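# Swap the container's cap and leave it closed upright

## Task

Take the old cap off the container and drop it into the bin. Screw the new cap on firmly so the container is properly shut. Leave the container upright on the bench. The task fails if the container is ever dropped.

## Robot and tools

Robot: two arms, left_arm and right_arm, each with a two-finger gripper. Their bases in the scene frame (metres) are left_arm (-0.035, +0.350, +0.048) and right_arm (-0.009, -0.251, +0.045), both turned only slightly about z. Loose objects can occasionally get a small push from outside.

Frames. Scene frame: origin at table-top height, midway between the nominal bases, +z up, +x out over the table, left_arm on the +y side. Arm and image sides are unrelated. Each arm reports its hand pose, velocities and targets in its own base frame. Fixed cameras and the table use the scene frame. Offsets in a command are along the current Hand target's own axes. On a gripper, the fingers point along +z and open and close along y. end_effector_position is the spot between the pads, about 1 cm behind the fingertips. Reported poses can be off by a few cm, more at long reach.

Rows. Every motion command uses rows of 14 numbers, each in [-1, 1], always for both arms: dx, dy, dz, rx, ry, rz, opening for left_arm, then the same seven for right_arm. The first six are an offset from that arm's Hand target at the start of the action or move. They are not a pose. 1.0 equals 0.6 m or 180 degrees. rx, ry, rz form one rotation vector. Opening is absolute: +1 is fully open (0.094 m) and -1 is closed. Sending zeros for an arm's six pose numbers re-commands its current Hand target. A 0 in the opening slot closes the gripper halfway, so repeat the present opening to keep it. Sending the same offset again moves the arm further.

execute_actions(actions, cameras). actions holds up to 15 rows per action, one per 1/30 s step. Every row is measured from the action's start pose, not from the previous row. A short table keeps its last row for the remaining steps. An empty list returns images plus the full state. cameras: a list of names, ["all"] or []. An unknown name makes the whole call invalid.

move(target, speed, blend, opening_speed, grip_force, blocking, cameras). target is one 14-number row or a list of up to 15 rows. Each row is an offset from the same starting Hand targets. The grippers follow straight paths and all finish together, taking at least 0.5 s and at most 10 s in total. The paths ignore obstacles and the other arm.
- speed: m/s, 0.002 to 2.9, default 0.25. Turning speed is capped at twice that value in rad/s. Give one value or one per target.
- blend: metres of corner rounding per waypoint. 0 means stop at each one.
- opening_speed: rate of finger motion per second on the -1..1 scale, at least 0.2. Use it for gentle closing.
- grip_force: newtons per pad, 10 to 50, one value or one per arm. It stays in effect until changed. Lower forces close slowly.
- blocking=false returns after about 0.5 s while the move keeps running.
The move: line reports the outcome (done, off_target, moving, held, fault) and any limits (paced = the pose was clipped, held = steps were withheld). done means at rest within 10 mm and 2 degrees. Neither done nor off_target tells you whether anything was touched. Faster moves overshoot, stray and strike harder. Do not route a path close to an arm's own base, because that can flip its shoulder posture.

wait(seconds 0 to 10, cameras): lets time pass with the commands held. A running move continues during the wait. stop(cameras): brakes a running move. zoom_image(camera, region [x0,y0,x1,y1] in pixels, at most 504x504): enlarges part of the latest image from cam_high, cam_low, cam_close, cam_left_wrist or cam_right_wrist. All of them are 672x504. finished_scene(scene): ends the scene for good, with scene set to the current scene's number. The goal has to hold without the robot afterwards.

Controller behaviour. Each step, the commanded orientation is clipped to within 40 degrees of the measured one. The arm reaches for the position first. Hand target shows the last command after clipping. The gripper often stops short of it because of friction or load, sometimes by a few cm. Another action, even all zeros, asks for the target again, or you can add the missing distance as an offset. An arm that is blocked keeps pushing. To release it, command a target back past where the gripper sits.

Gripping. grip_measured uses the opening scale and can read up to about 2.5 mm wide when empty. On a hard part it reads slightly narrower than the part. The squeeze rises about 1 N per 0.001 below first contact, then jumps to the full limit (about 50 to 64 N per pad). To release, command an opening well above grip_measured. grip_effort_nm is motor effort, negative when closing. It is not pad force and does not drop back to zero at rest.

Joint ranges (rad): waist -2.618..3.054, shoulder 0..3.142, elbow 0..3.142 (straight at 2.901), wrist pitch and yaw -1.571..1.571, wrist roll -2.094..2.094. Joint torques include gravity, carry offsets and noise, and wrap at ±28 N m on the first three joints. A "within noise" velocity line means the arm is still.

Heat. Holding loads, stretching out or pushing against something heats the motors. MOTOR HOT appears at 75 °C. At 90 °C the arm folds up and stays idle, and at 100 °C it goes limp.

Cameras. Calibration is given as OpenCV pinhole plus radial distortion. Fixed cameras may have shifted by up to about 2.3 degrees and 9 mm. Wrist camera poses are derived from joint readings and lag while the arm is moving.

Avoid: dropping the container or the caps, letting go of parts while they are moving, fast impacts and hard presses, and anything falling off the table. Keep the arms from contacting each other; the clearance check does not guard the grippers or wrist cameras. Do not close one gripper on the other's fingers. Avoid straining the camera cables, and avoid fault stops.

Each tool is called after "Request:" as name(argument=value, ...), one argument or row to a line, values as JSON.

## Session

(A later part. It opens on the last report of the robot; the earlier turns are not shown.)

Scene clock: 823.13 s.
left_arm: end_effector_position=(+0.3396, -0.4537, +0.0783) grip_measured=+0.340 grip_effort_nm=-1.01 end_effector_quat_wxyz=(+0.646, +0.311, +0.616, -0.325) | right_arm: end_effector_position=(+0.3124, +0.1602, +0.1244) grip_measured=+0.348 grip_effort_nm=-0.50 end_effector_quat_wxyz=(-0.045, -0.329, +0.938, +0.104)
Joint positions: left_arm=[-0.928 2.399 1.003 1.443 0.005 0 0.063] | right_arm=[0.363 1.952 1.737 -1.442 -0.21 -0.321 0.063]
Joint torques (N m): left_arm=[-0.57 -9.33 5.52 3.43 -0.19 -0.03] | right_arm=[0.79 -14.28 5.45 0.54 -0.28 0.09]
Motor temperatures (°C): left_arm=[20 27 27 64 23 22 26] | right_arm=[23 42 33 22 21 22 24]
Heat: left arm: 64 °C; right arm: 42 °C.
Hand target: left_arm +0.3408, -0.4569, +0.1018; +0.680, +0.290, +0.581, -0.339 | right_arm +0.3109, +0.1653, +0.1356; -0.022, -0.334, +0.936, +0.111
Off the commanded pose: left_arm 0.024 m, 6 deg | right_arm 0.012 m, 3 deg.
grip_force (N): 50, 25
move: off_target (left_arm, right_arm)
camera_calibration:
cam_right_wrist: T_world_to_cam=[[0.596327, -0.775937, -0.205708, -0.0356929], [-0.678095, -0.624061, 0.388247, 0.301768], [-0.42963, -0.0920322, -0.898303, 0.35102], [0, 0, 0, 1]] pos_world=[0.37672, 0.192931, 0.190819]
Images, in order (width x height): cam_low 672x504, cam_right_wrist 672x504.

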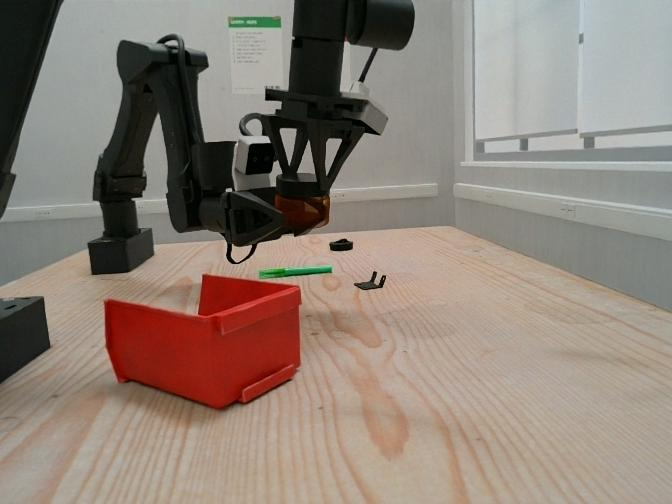

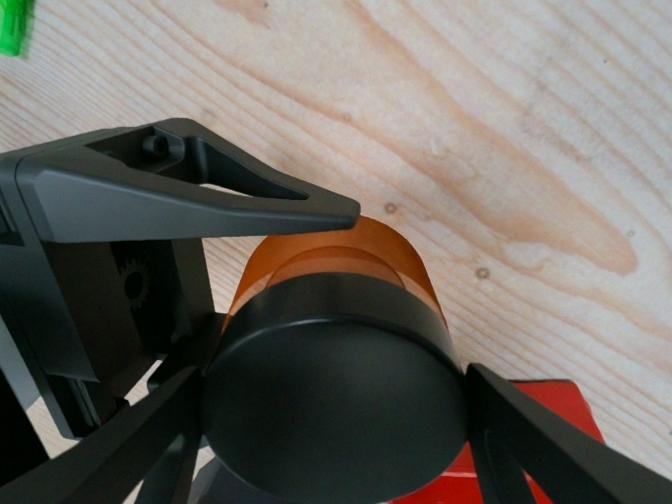

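Request:
move(
  target=[0,0,0,0,0,0,0.2,0,0,0.003,0,0,0.33,0.2],
  speed=0.15,
  cameras=["cam_low","cam_left_wrist","cam_right_wrist"],
)

Request:
zoom_image(
  camera="cam_low",
  region=[230, 80, 380, 245],
)

Scene clock: 827.90 s.
left_arm: end_effector_position=(+0.3407, -0.4529, +0.0783) grip_measured=+0.340 grip_effort_nm=-1.01 end_effector_quat_wxyz=(+0.647, +0.307, +0.618, -0.325) | right_arm: end_effector_position=(+0.3144, +0.1589, +0.1239) grip_measured=+0.347 grip_effort_nm=-0.56 end_effector_quat_wxyz=(-0.085, +0.172, +0.979, +0.065)
Joint positions: left_arm=[-0.928 2.399 1.003 1.443 -0.002 -0.005 0.063] | right_arm=[0.363 1.952 1.737 -1.436 -0.2 0.703 0.063]
Joint torques (N m): left_arm=[-0.72 -9.26 5.38 3.44 -0.14 0.07] | right_arm=[0.84 -14.23 4.88 0.57 -0.4 0.23]
Motor temperatures (°C): left_arm=[20 27 27 65 23 22 26] | right_arm=[23 43 32 22 21 22 24]
Heat: left arm: 65 °C; right arm: 43 °C.
Hand target: left_arm +0.3408, -0.4569, +0.1018; +0.680, +0.290, +0.581, -0.339 | right_arm +0.3107, +0.1656, +0.1338; -0.074, +0.174, +0.978, +0.085
Off the commanded pose: left_arm 0.024 m, 6 deg | right_arm 0.013 m, 3 deg.
grip_force (N): 50, 25
move: off_target (left_arm, right_arm)
camera_calibration:
cam_left_wrist: T_world_to_cam=[[-0.795609, -0.605756, -0.0081209, 0.000838266], [-0.226935, 0.310436, -0.923109, 0.328773], [0.5617, -0.732591, -0.384453, -0.404975], [0, 0, 0, 1]] pos_world=[0.302752, -0.398236, 0.147806]
cam_right_wrist: T_world_to_cam=[[-0.361371, -0.929228, -0.0771181, 0.271533], [-0.794922, 0.263797, 0.546361, 0.178556], [-0.48735, 0.258742, -0.833992, 0.305737], [0, 0, 0, 1]] pos_world=[0.389063, 0.126107, 0.178366]
Images, in order (width x height): cam_low 672x504, cam_left_wrist 672x504, cam_right_wrist 672x504.

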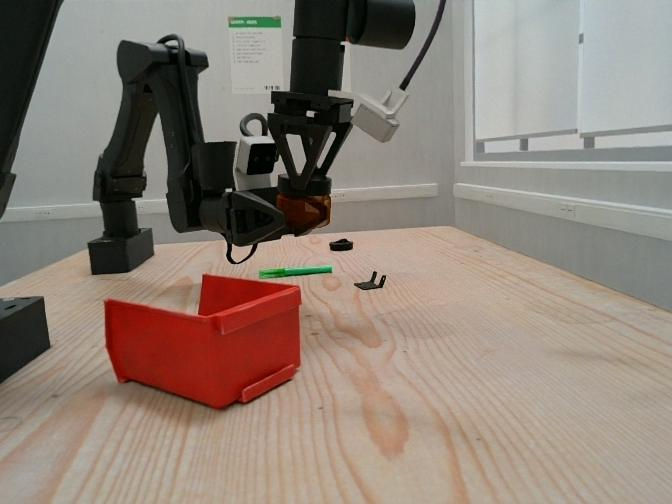

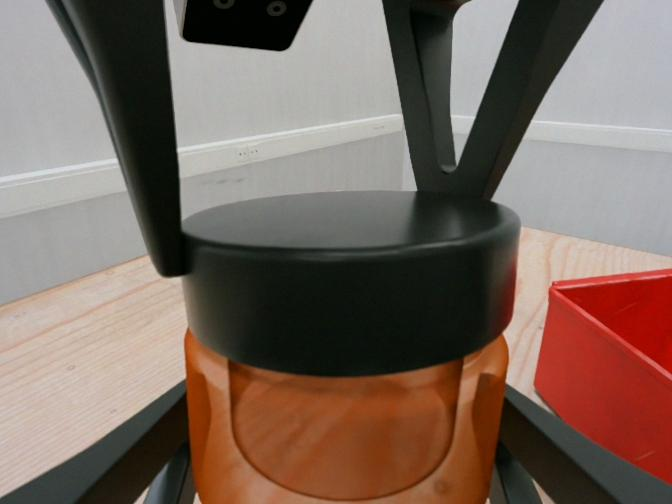

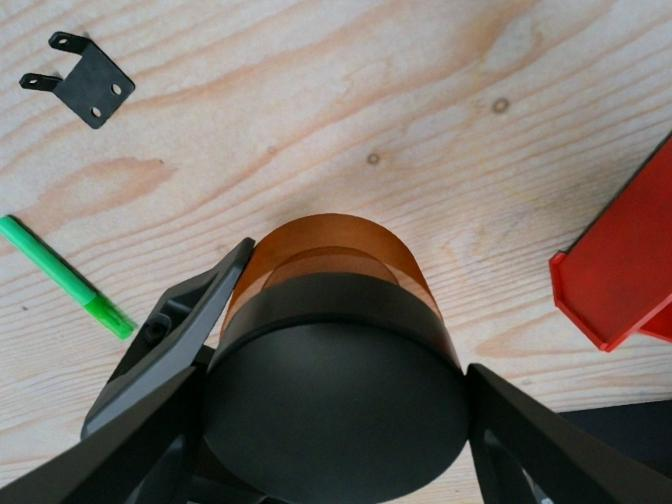

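Scaled by 3.055 from the camera's 672x504 image, which has a finer 960x720 frame.

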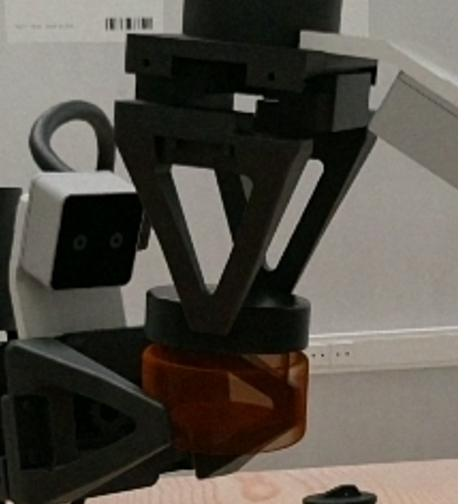

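Request:
move(
  target=[0,0,0,0,0,0,0.2,0,0,0.003,0,0,0.33,0.2],
  speed=0.15,
  cameras=["cam_low","cam_left_wrist","cam_right_wrist"],
)

Request:
zoom_image(
  camera="cam_low",
  region=[230, 80, 380, 245],
)

Scene clock: 832.77 s.
left_arm: end_effector_position=(+0.3425, -0.4514, +0.0764) grip_measured=+0.340 grip_effort_nm=-1.01 end_effector_quat_wxyz=(+0.647, +0.302, +0.622, -0.321) | right_arm: end_effector_position=(+0.3136, +0.1576, +0.1213) grip_measured=+0.347 grip_effort_nm=-0.56 end_effector_quat_wxyz=(-0.105, +0.635, +0.765, +0.011)
Joint positions: left_arm=[-0.928 2.402 1.003 1.443 -0.015 -0.007 0.063] | right_arm=[0.363 1.952 1.727 -1.431 -0.194 1.74 0.063]
Joint torques (N m): left_arm=[-0.49 -9.46 5.6 3.45 -0.02 0.09] | right_arm=[0.95 -14.35 5.07 0.58 -0.46 0.25]
Motor temperatures (°C): left_arm=[20 28 27 65 23 22 27] | right_arm=[23 43 32 22 21 22 24]
Heat: left arm: 65 °C; right arm: 43 °C.
Hand target: left_arm +0.3408, -0.4569, +0.1018; +0.680, +0.290, +0.582, -0.339 | right_arm +0.3106, +0.1659, +0.1321; -0.106, +0.636, +0.764, +0.037
Off the commanded pose: left_arm 0.026 m, 6 deg | right_arm 0.014 m, 3 deg.
grip_force (N): 50, 25
move: off_target (left_arm, right_arm)
camera_calibration:
cam_left_wrist: T_world_to_cam=[[-0.787773, -0.615939, -0.00569024, -0.0043603], [-0.234615, 0.308583, -0.921809, 0.32862], [0.569534, -0.724842, -0.387602, -0.40454], [0, 0, 0, 1]] pos_world=[0.304064, -0.39732, 0.1461]
cam_right_wrist: T_world_to_cam=[[-0.974061, -0.179531, 0.137748, 0.317783], [-0.0809265, 0.844845, 0.528856, -0.133686], [-0.211322, 0.50399, -0.837459, 0.178761], [0, 0, 0, 1]] pos_world=[0.336498, 0.0799023, 0.176632]
Images, in order (width x height): cam_low 672x504, cam_left_wrist 672x504, cam_right_wrist 672x504.

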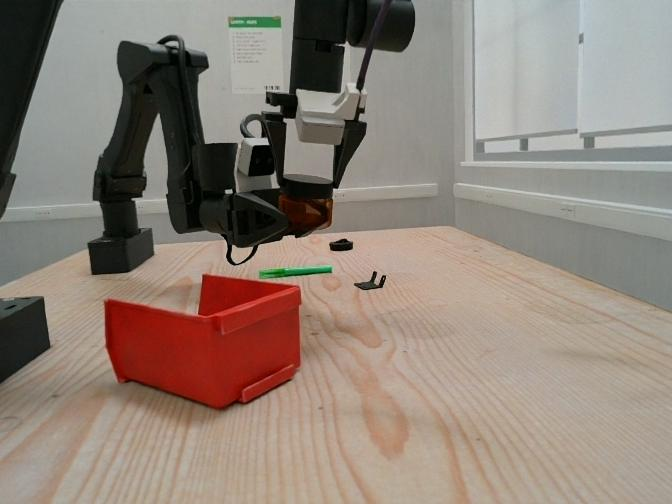

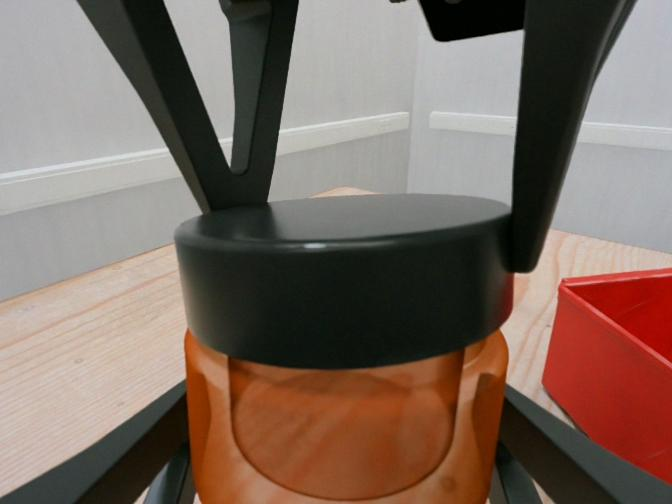

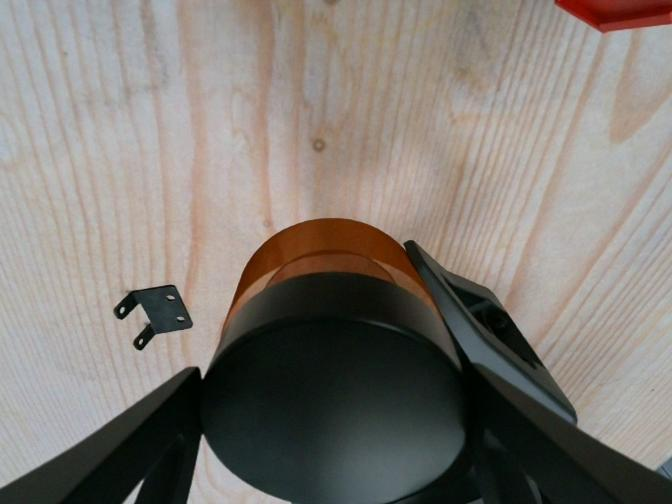

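Scaled by 3.055 from the camera's 672x504 image, which has a finer 960x720 frame.

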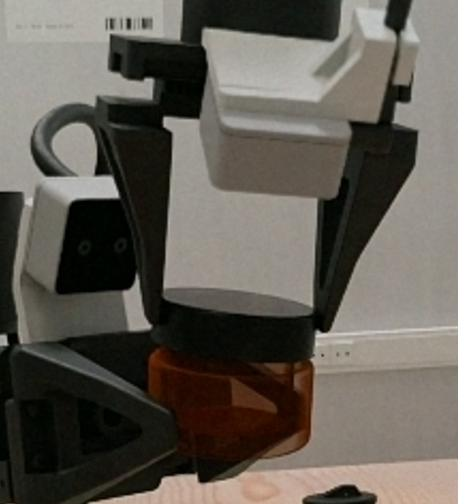

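Request:
zoom_image(
  camera="cam_left_wrist",
  region=[150, 160, 550, 460],
)

Request:
zoom_image(
  camera="cam_low",
  region=[265, 165, 345, 245],
)

Scaled by 1.260 from the camera's 672x504 image, which has a finer 960x720 frame.

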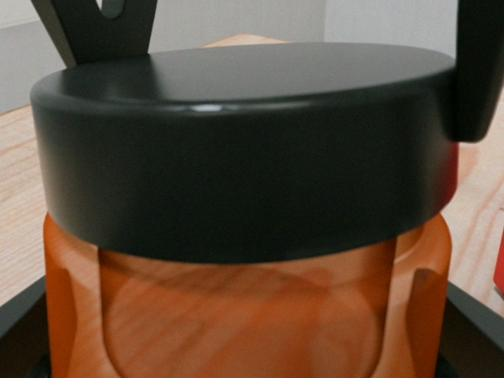

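Scaled by 6.300 from the camera's 672x504 image, which has a finer 960x720 frame.

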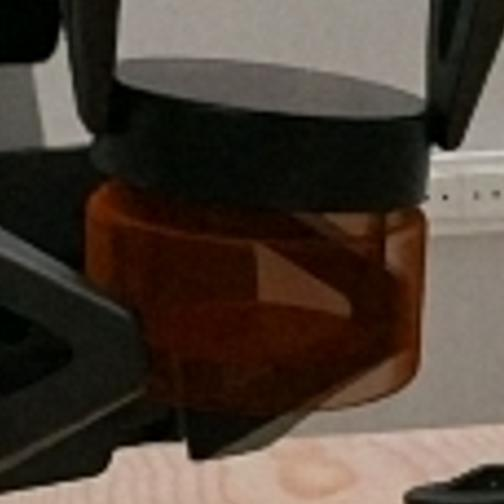

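Request:
move(
  target=[0,0,0,0,0,0,0.2,0,0,0,0,0,0,0.6],
  speed=0.05,
  opening_speed=0.8,
  cameras=["cam_low","cam_left_wrist","cam_right_wrist"],
)

Request:
zoom_image(
  camera="cam_left_wrist",
  region=[150, 160, 550, 460],
)

Request:
zoom_image(
  camera="cam_low",
  region=[265, 165, 345, 245],
)

Scene clock: 837.37 s.
left_arm: end_effector_position=(+0.3423, -0.4515, +0.0764) grip_measured=+0.340 grip_effort_nm=-1.01 end_effector_quat_wxyz=(+0.647, +0.303, +0.622, -0.321) | right_arm: end_effector_position=(+0.3135, +0.1634, +0.1207) grip_measured=+0.598 grip_effort_nm=0.12 end_effector_quat_wxyz=(-0.112, +0.636, +0.763, +0.019)
Joint positions: left_arm=[-0.928 2.402 1.003 1.443 -0.014 -0.007 0.063] | right_arm=[0.368 1.952 1.722 -1.418 -0.216 1.749 0.075]
Joint torques (N m): left_arm=[-0.59 -9.51 5.39 3.38 0.02 0.09] | right_arm=[0.57 -14.43 5.38 0.46 -0.21 0.15]
Motor temperatures (°C): left_arm=[20 28 27 65 23 22 27] | right_arm=[23 43 32 22 21 22 24]
Heat: left arm: 65 °C; right arm: 43 °C.
Hand target: left_arm +0.3408, -0.4569, +0.1018; +0.680, +0.290, +0.581, -0.339 | right_arm +0.3105, +0.1660, +0.1321; -0.106, +0.636, +0.764, +0.037
Off the commanded pose: left_arm 0.026 m, 6 deg | right_arm 0.012 m, 2 deg.
grip_force (N): 50, 25
move: off_target (left_arm, right_arm)
camera_calibration:
cam_left_wrist: T_world_to_cam=[[-0.788203, -0.615388, -0.00570276, -0.00415016], [-0.234387, 0.308751, -0.921811, 0.328626], [0.569033, -0.725238, -0.387597, -0.404562], [0, 0, 0, 1]] pos_world=[0.303963, -0.397421, 0.1461]
cam_right_wrist: T_world_to_cam=[[-0.974972, -0.176492, 0.135203, 0.31882], [-0.0750685, 0.833743, 0.547026, -0.140495], [-0.20927, 0.523185, -0.826125, 0.170168], [0, 0, 0, 1]] pos_world=[0.335905, 0.0843762, 0.174329]
Images, in order (width x height): cam_low 672x504, cam_left_wrist 672x504, cam_right_wrist 672x504.

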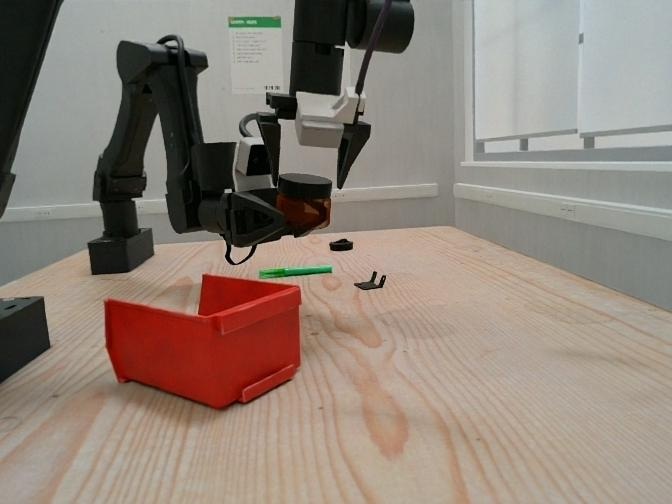

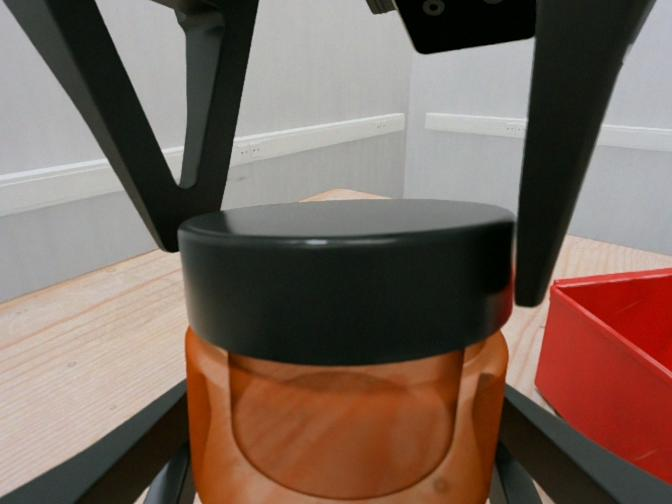

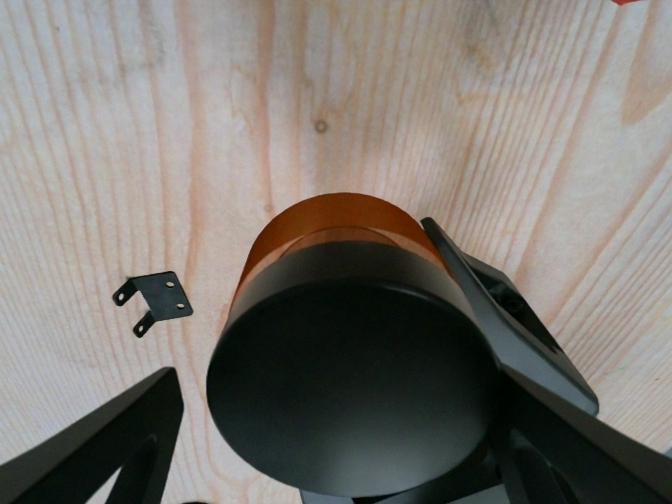

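Scaled by 1.260 from the camera's 672x504 image, which has a finer 960x720 frame.

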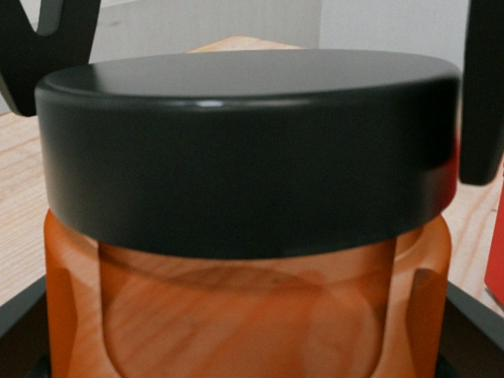

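Scaled by 6.300 from the camera's 672x504 image, which has a finer 960x720 frame.

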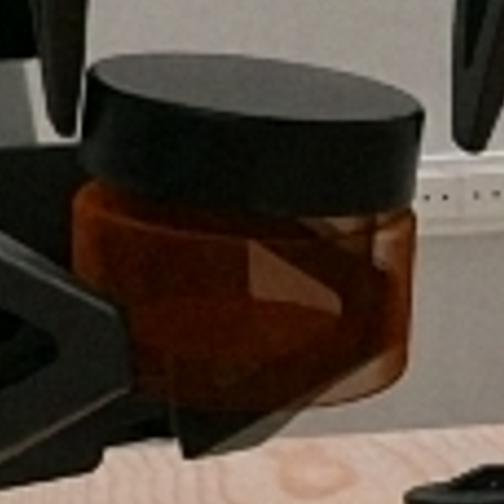

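Request:
move(
  target=[0,0,0,0,0,0,0.2,-0.0073,-0.0067,0,-0.0212,0.0013,-0.0046,0.6],
  speed=0.05,
  cameras=["cam_low","cam_left_wrist","cam_right_wrist"],
)

Request:
zoom_image(
  camera="cam_low",
  region=[230, 80, 380, 245],
)

Scene clock: 840.63 s.
left_arm: end_effector_position=(+0.3423, -0.4515, +0.0764) grip_measured=+0.340 grip_effort_nm=-1.01 end_effector_quat_wxyz=(+0.647, +0.303, +0.622, -0.321) | right_arm: end_effector_position=(+0.3087, +0.1617, +0.1206) grip_measured=+0.598 grip_effort_nm=0.12 end_effector_quat_wxyz=(-0.097, +0.634, +0.766, +0.048)
Joint positions: left_arm=[-0.928 2.402 1.003 1.443 -0.014 -0.007 0.063] | right_arm=[0.368 1.867 1.61 -1.325 -0.216 1.75 0.075]
Joint torques (N m): left_arm=[-0.73 -9.55 5.57 3.43 0 0.04] | right_arm=[0.08 -13.75 5.49 0.59 -0.11 0.08]
Motor temperatures (°C): left_arm=[20 28 27 65 23 22 27] | right_arm=[23 43 32 22 21 22 24]
Heat: left arm: 65 °C; right arm: 43 °C.
Hand target: left_arm +0.3408, -0.4569, +0.1018; +0.680, +0.290, +0.581, -0.339 | right_arm +0.3073, +0.1610, +0.1314; -0.087, +0.633, +0.766, +0.065
Off the commanded pose: left_arm 0.026 m, 6 deg | right_arm 0.011 m, 2 deg.
grip_force (N): 50, 25
move: off_target (left_arm, right_arm)
camera_calibration:
cam_left_wrist: T_world_to_cam=[[-0.788203, -0.615388, -0.00570276, -0.00415016], [-0.234387, 0.308751, -0.921811, 0.328626], [0.569033, -0.725238, -0.387597, -0.404562], [0, 0, 0, 1]] pos_world=[0.303963, -0.397421, 0.1461]
cam_right_wrist: T_world_to_cam=[[-0.981344, -0.178576, 0.0712365, 0.324003], [-0.108576, 0.820534, 0.561192, -0.128537], [-0.158667, 0.542987, -0.824615, 0.150992], [0, 0, 0, 1]] pos_world=[0.32796, 0.081341, 0.173563]
Images, in order (width x height): cam_low 672x504, cam_left_wrist 672x504, cam_right_wrist 672x504.

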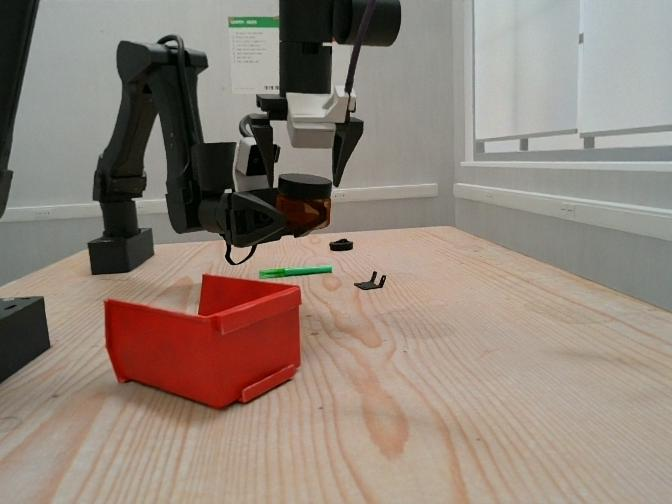

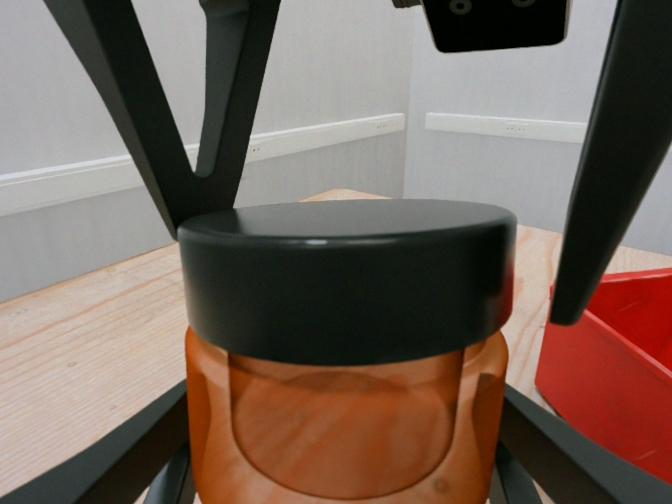

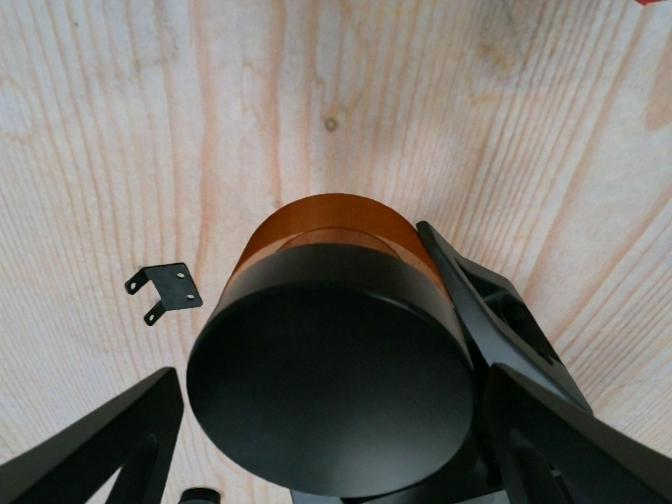

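Scaled by 3.055 from the camera's 672x504 image, which has a finer 960x720 frame.

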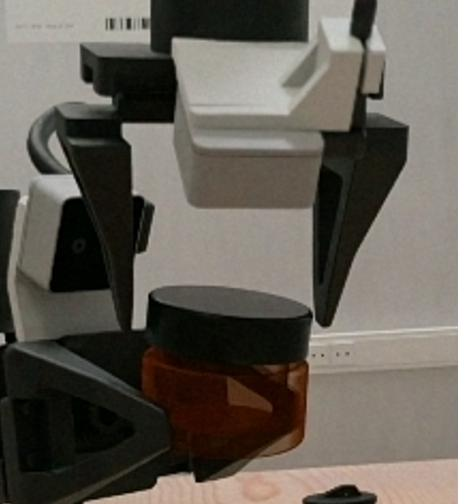

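Request:
move(
  target=[0,0,0,0,0,0,0.2,0,0.0045,0,0,0,0,0.5],
  speed=0.03,
  cameras=["cam_right_wrist"],
)

Scene clock: 842.63 s.
left_arm: end_effector_position=(+0.3423, -0.4515, +0.0764) grip_measured=+0.340 grip_effort_nm=-1.01 end_effector_quat_wxyz=(+0.647, +0.303, +0.622, -0.321) | right_arm: end_effector_position=(+0.3088, +0.1617, +0.1206) grip_measured=+0.502 grip_effort_nm=-0.11 end_effector_quat_wxyz=(-0.097, +0.634, +0.766, +0.048)
Joint positions: left_arm=[-0.928 2.402 1.003 1.443 -0.014 -0.007 0.063] | right_arm=[0.368 1.867 1.61 -1.325 -0.216 1.75 0.071]
Joint torques (N m): left_arm=[-0.58 -9.22 5.38 3.44 -0.06 0.08] | right_arm=[-0.08 -12.78 6.63 0.57 -0.11 0.07]
Motor temperatures (°C): left_arm=[20 28 27 66 23 22 27] | right_arm=[23 44 32 22 21 22 24]
Heat: left arm: 66 °C; right arm: 44 °C.
Hand target: left_arm +0.3408, -0.4569, +0.1018; +0.680, +0.290, +0.581, -0.339 | right_arm +0.3099, +0.1615, +0.1314; -0.087, +0.633, +0.766, +0.065
Off the commanded pose: left_arm 0.026 m, 6 deg | right_arm 0.011 m, 2 deg.
grip_force (N): 50, 25
move: off_target (left_arm, right_arm)
camera_calibration:
cam_right_wrist: T_world_to_cam=[[-0.981357, -0.178623, 0.0709323, 0.32408], [-0.10877, 0.820464, 0.561255, -0.12856], [-0.15845, 0.543077, -0.824597, 0.150857], [0, 0, 0, 1]] pos_world=[0.327958, 0.0814404, 0.173564]
Images, in order (width x height): cam_right_wrist 672x504.

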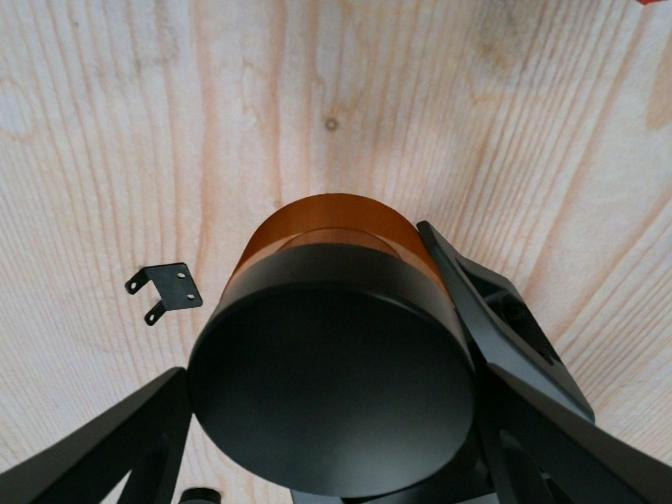

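Request:
move(
  target=[0,0,0,0,0,0,0.2,0,0,0,0,0,0,0.2],
  speed=0.03,
  grip_force=[50, 20],
  cameras=["cam_low","cam_left_wrist","cam_right_wrist"],
)

Request:
zoom_image(
  camera="cam_left_wrist",
  region=[150, 160, 550, 460],
)

Request:
zoom_image(
  camera="cam_low",
  region=[265, 165, 345, 245],
)

Scene clock: 844.13 s.
left_arm: end_effector_position=(+0.3422, -0.4515, +0.0764) grip_measured=+0.340 grip_effort_nm=-1.01 end_effector_quat_wxyz=(+0.647, +0.303, +0.621, -0.322) | right_arm: end_effector_position=(+0.3090, +0.1618, +0.1206) grip_measured=+0.360 grip_effort_nm=-0.44 end_effector_quat_wxyz=(-0.096, +0.634, +0.766, +0.048)
Joint positions: left_arm=[-0.928 2.402 1.003 1.443 -0.013 -0.007 0.063] | right_arm=[0.368 1.867 1.61 -1.324 -0.216 1.75 0.064]
Joint torques (N m): left_arm=[-0.57 -9.35 5.56 3.43 -0.05 0.09] | right_arm=[-0.09 -12.79 6.6 0.57 -0.12 0.07]
Motor temperatures (°C): left_arm=[20 29 27 66 23 22 27] | right_arm=[23 44 32 22 21 22 24]
Heat: left arm: 66 °C; right arm: 44 °C.
Hand target: left_arm +0.3408, -0.4569, +0.1018; +0.680, +0.290, +0.581, -0.339 | right_arm +0.3099, +0.1615, +0.1314; -0.087, +0.633, +0.766, +0.065
Off the commanded pose: left_arm 0.026 m, 6 deg | right_arm 0.011 m, 2 deg.
grip_force (N): 50, 20
move: off_target (left_arm, right_arm)
camera_calibration:
cam_left_wrist: T_world_to_cam=[[-0.788731, -0.614711, -0.0057343, -0.00371716], [-0.234092, 0.30896, -0.921816, 0.32862], [0.568422, -0.725723, -0.387585, -0.404571], [0, 0, 0, 1]] pos_world=[0.303963, -0.397422, 0.1461]
cam_right_wrist: T_world_to_cam=[[-0.981412, -0.178645, 0.0701112, 0.324434], [-0.109207, 0.820283, 0.561436, -0.128411], [-0.157809, 0.543343, -0.824545, 0.150648], [0, 0, 0, 1]] pos_world=[0.328154, 0.0814385, 0.173564]
Images, in order (width x height): cam_low 672x504, cam_left_wrist 672x504, cam_right_wrist 672x504.

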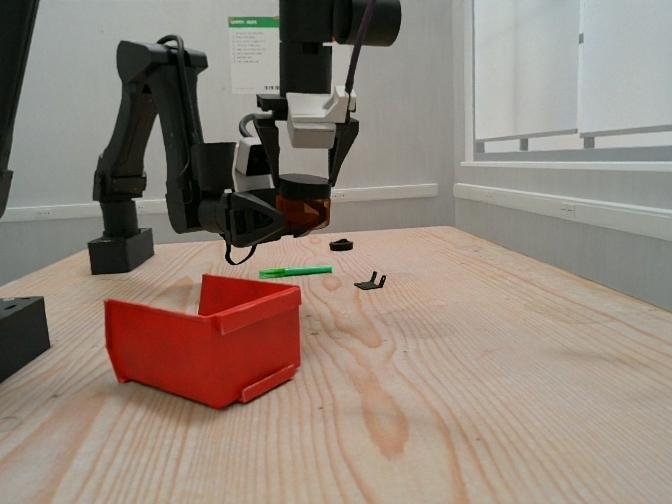

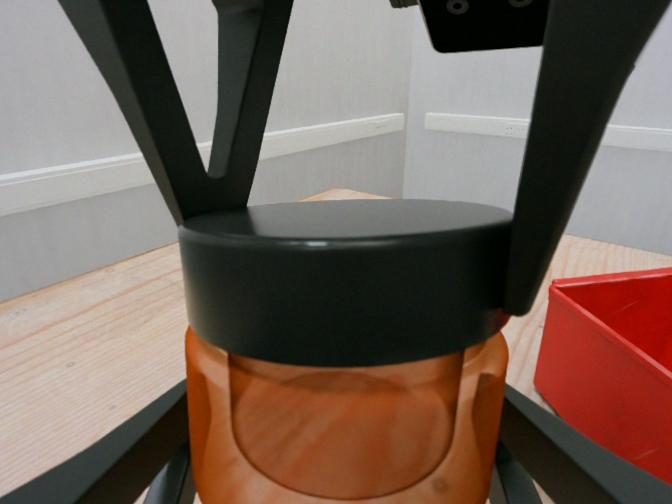

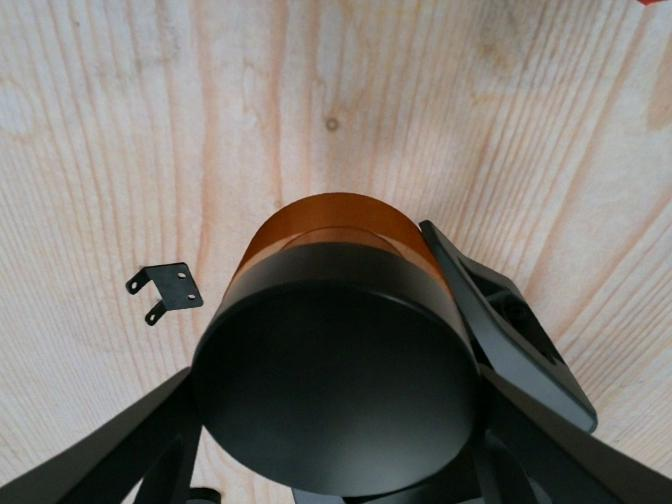

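Scaled by 1.260 from the camera's 672x504 image, which has a finer 960x720 frame.

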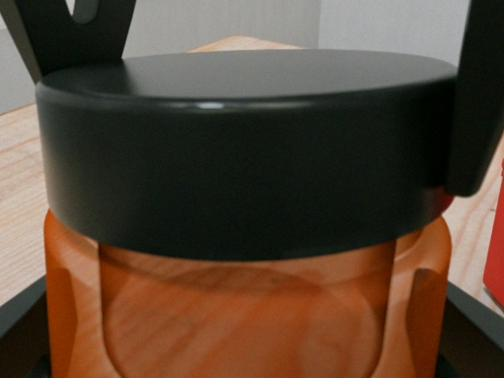

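Scaled by 6.300 from the camera's 672x504 image, which has a finer 960x720 frame.

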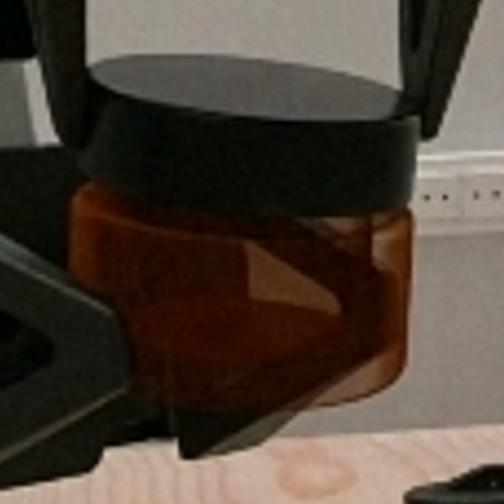

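Request:
move(
  target=[0,0,0,0,0,0,0.2,0,0,0.0,0,0,-0.5,0.2],
  speed=0.2,
  cameras=["cam_low","cam_left_wrist","cam_right_wrist"],
)

Request:
zoom_image(
  camera="cam_left_wrist",
  region=[150, 160, 550, 460],
)

Request:
zoom_image(
  camera="cam_low",
  region=[265, 165, 345, 245],
)

Scene clock: 849.30 s.
left_arm: end_effector_position=(+0.3424, -0.4514, +0.0763) grip_measured=+0.340 grip_effort_nm=-1.01 end_effector_quat_wxyz=(+0.647, +0.303, +0.622, -0.321) | right_arm: end_effector_position=(+0.3077, +0.1612, +0.1206) grip_measured=+0.360 grip_effort_nm=-0.47 end_effector_quat_wxyz=(-0.037, -0.085, +0.991, +0.101)
Joint positions: left_arm=[-0.928 2.402 1.003 1.442 -0.014 -0.007 0.063] | right_arm=[0.368 1.867 1.61 -1.33 -0.216 0.196 0.064]
Joint torques (N m): left_arm=[-0.42 -9.37 5.52 3.41 -0.03 0.11] | right_arm=[-0.03 -12.74 6.63 0.61 -0.11 -0.12]
Motor temperatures (°C): left_arm=[20 29 27 66 23 22 27] | right_arm=[23 43 31 22 21 22 24]
Heat: left arm: 66 °C; right arm: 43 °C.
Hand target: left_arm +0.3408, -0.4569, +0.1018; +0.680, +0.290, +0.582, -0.339 | right_arm +0.3099, +0.1615, +0.1314; -0.016, -0.094, +0.990, +0.107
Off the commanded pose: left_arm 0.026 m, 7 deg | right_arm 0.011 m, 3 deg.
grip_force (N): 50, 20
move: off_target (left_arm, right_arm)
camera_calibration:
cam_left_wrist: T_world_to_cam=[[-0.787983, -0.61567, -0.00573086, -0.00424553], [-0.234712, 0.308983, -0.921651, 0.328816], [0.569203, -0.7249, -0.387979, -0.404481], [0, 0, 0, 1]] pos_world=[0.304064, -0.397421, 0.146099]
cam_right_wrist: T_world_to_cam=[[0.144926, -0.971553, -0.187301, 0.135337], [-0.87882, -0.213371, 0.426787, 0.291556], [-0.454611, 0.102752, -0.884743, 0.320375], [0, 0, 0, 1]] pos_world=[0.382257, 0.160777, 0.184366]
Images, in order (width x height): cam_low 672x504, cam_left_wrist 672x504, cam_right_wrist 672x504.

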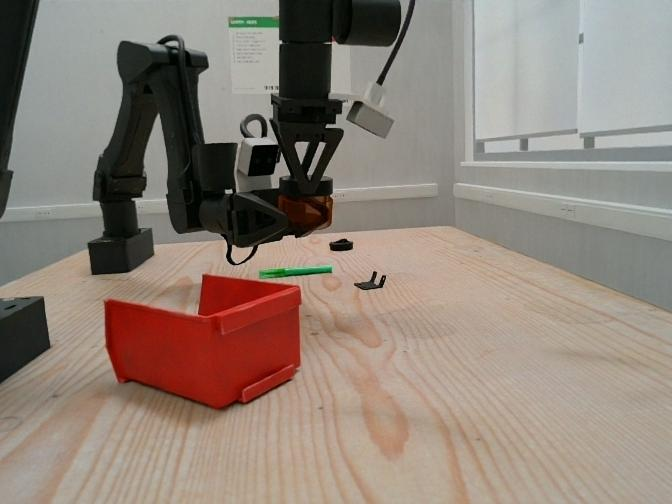

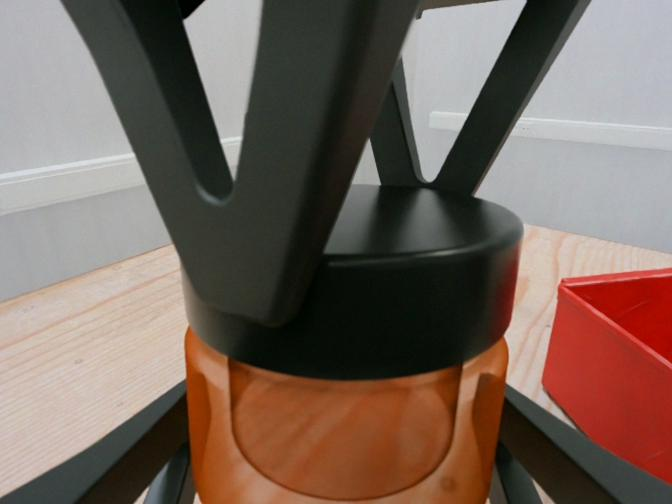

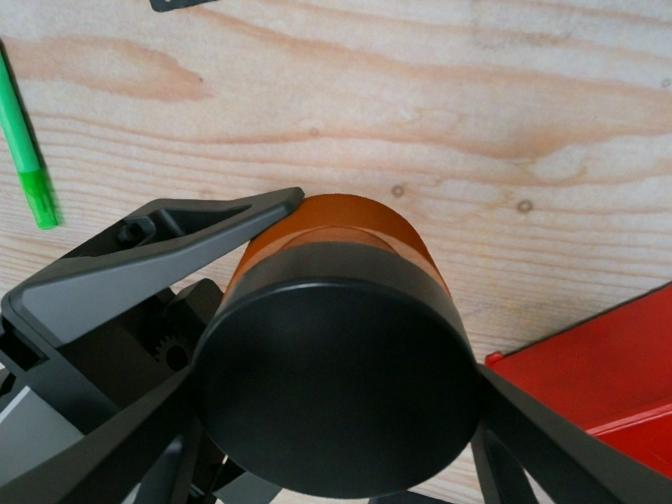

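Scaled by 1.260 from the camera's 672x504 image, which has a finer 960x720 frame.

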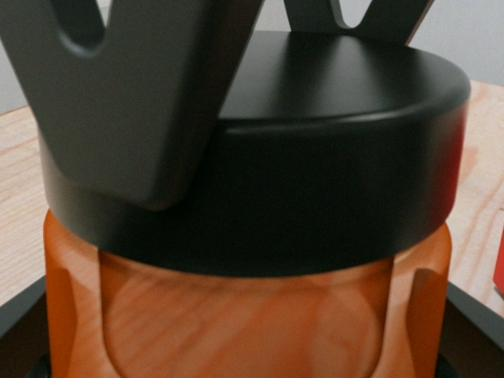

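Scaled by 6.300 from the camera's 672x504 image, which has a finer 960x720 frame.

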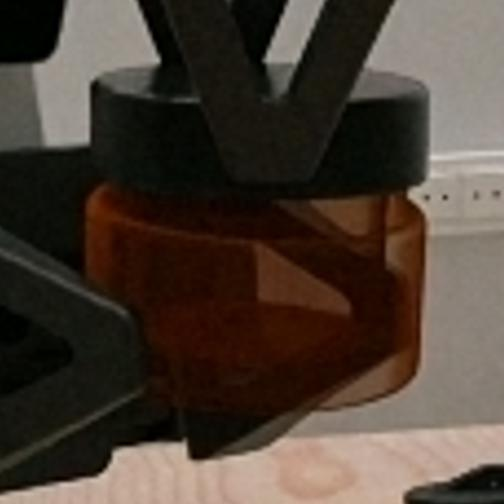

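Request:
move(
  target=[0,0,0,0,0,0,0.2,0,0,0,0,0,0,0.55],
  speed=0.05,
  opening_speed=0.8,
  cameras=["cam_low","cam_close","cam_left_wrist","cam_right_wrist"],
)

Request:
zoom_image(
  camera="cam_left_wrist",
  region=[150, 160, 550, 460],
)

Request:
zoom_image(
  camera="cam_low",
  region=[265, 165, 345, 245],
)

Request:
zoom_image(
  camera="cam_close",
  region=[120, 120, 270, 270],
)

Scene clock: 850.97 s.
left_arm: end_effector_position=(+0.3423, -0.4515, +0.0763) grip_measured=+0.340 grip_effort_nm=-1.01 end_effector_quat_wxyz=(+0.647, +0.303, +0.622, -0.321) | right_arm: end_effector_position=(+0.3078, +0.1611, +0.1206) grip_measured=+0.548 grip_effort_nm=0.12 end_effector_quat_wxyz=(-0.037, -0.089, +0.990, +0.101)
Joint positions: left_arm=[-0.928 2.402 1.003 1.442 -0.014 -0.007 0.063] | right_arm=[0.368 1.867 1.61 -1.33 -0.215 0.188 0.073]
Joint torques (N m): left_arm=[-0.44 -9.47 5.46 3.43 -0.04 0.14] | right_arm=[-0.06 -12.77 6.65 0.61 -0.12 -0.02]
Motor temperatures (°C): left_arm=[20 29 27 66 23 22 27] | right_arm=[23 43 31 22 21 22 24]
Heat: left arm: 66 °C; right arm: 43 °C.
Hand target: left_arm +0.3408, -0.4569, +0.1018; +0.680, +0.290, +0.582, -0.339 | right_arm +0.3099, +0.1615, +0.1314; -0.016, -0.094, +0.990, +0.107
Off the commanded pose: left_arm 0.026 m, 7 deg | right_arm 0.011 m, 3 deg.
grip_force (N): 50, 20
move: off_target (left_arm, right_arm)
camera_calibration:
cam_left_wrist: T_world_to_cam=[[-0.788477, -0.615037, -0.00578576, -0.00391585], [-0.234434, 0.309215, -0.921643, 0.3288], [0.568634, -0.725338, -0.387995, -0.404423], [0, 0, 0, 1]] pos_world=[0.303963, -0.397422, 0.1461]
cam_right_wrist: T_world_to_cam=[[0.152945, -0.970375, -0.187032, 0.132534], [-0.877916, -0.220311, 0.42512, 0.292699], [-0.453731, 0.0991788, -0.885602, 0.320809], [0, 0, 0, 1]] pos_world=[0.382256, 0.161275, 0.184465]
Images, in order (width x height): cam_low 672x504, cam_close 672x504, cam_left_wrist 672x504, cam_right_wrist 672x504.

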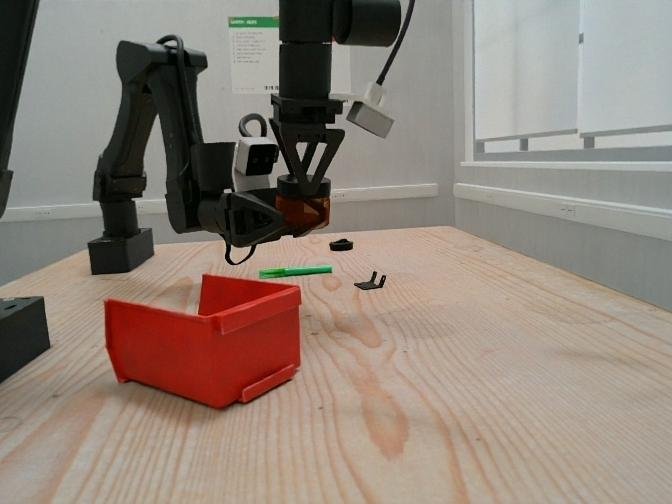

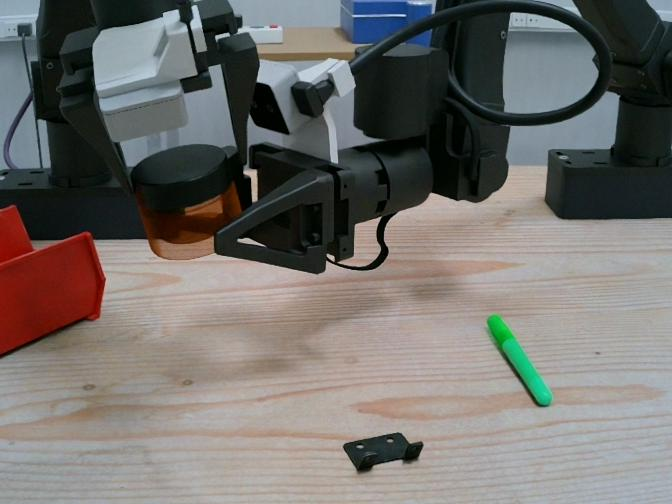

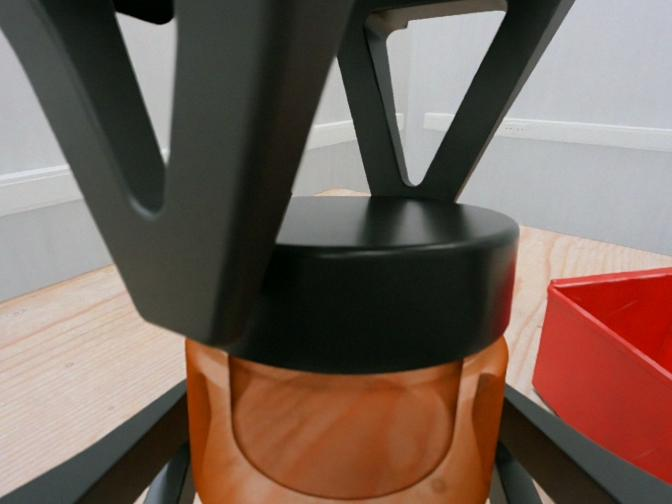

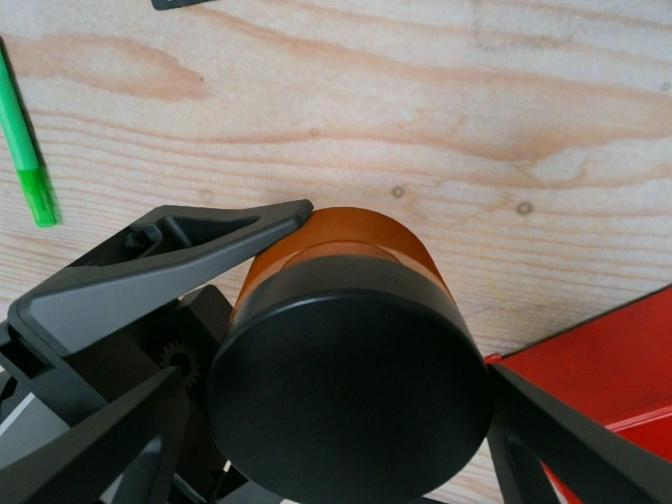

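Scaled by 1.260 from the camera's 672x504 image, which has a finer 960x720 frame.

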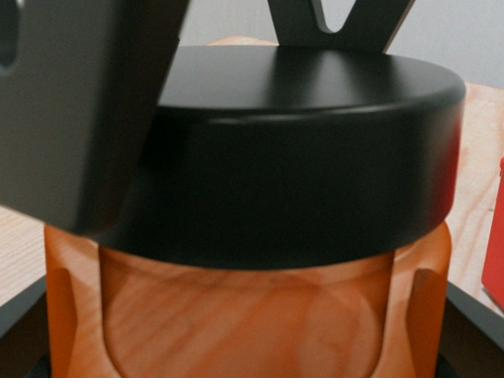

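Scaled by 6.300 from the camera's 672x504 image, which has a finer 960x720 frame.

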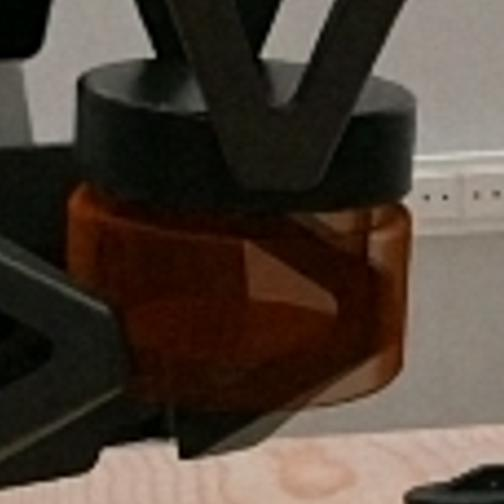

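Scaled by 3.360 from the camera's 672x504 image, which has a finer 960x720 frame.

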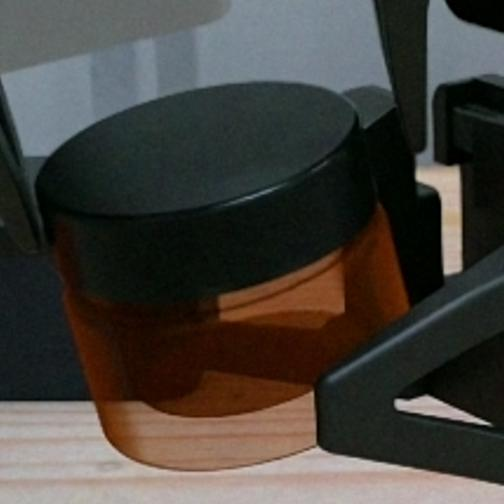

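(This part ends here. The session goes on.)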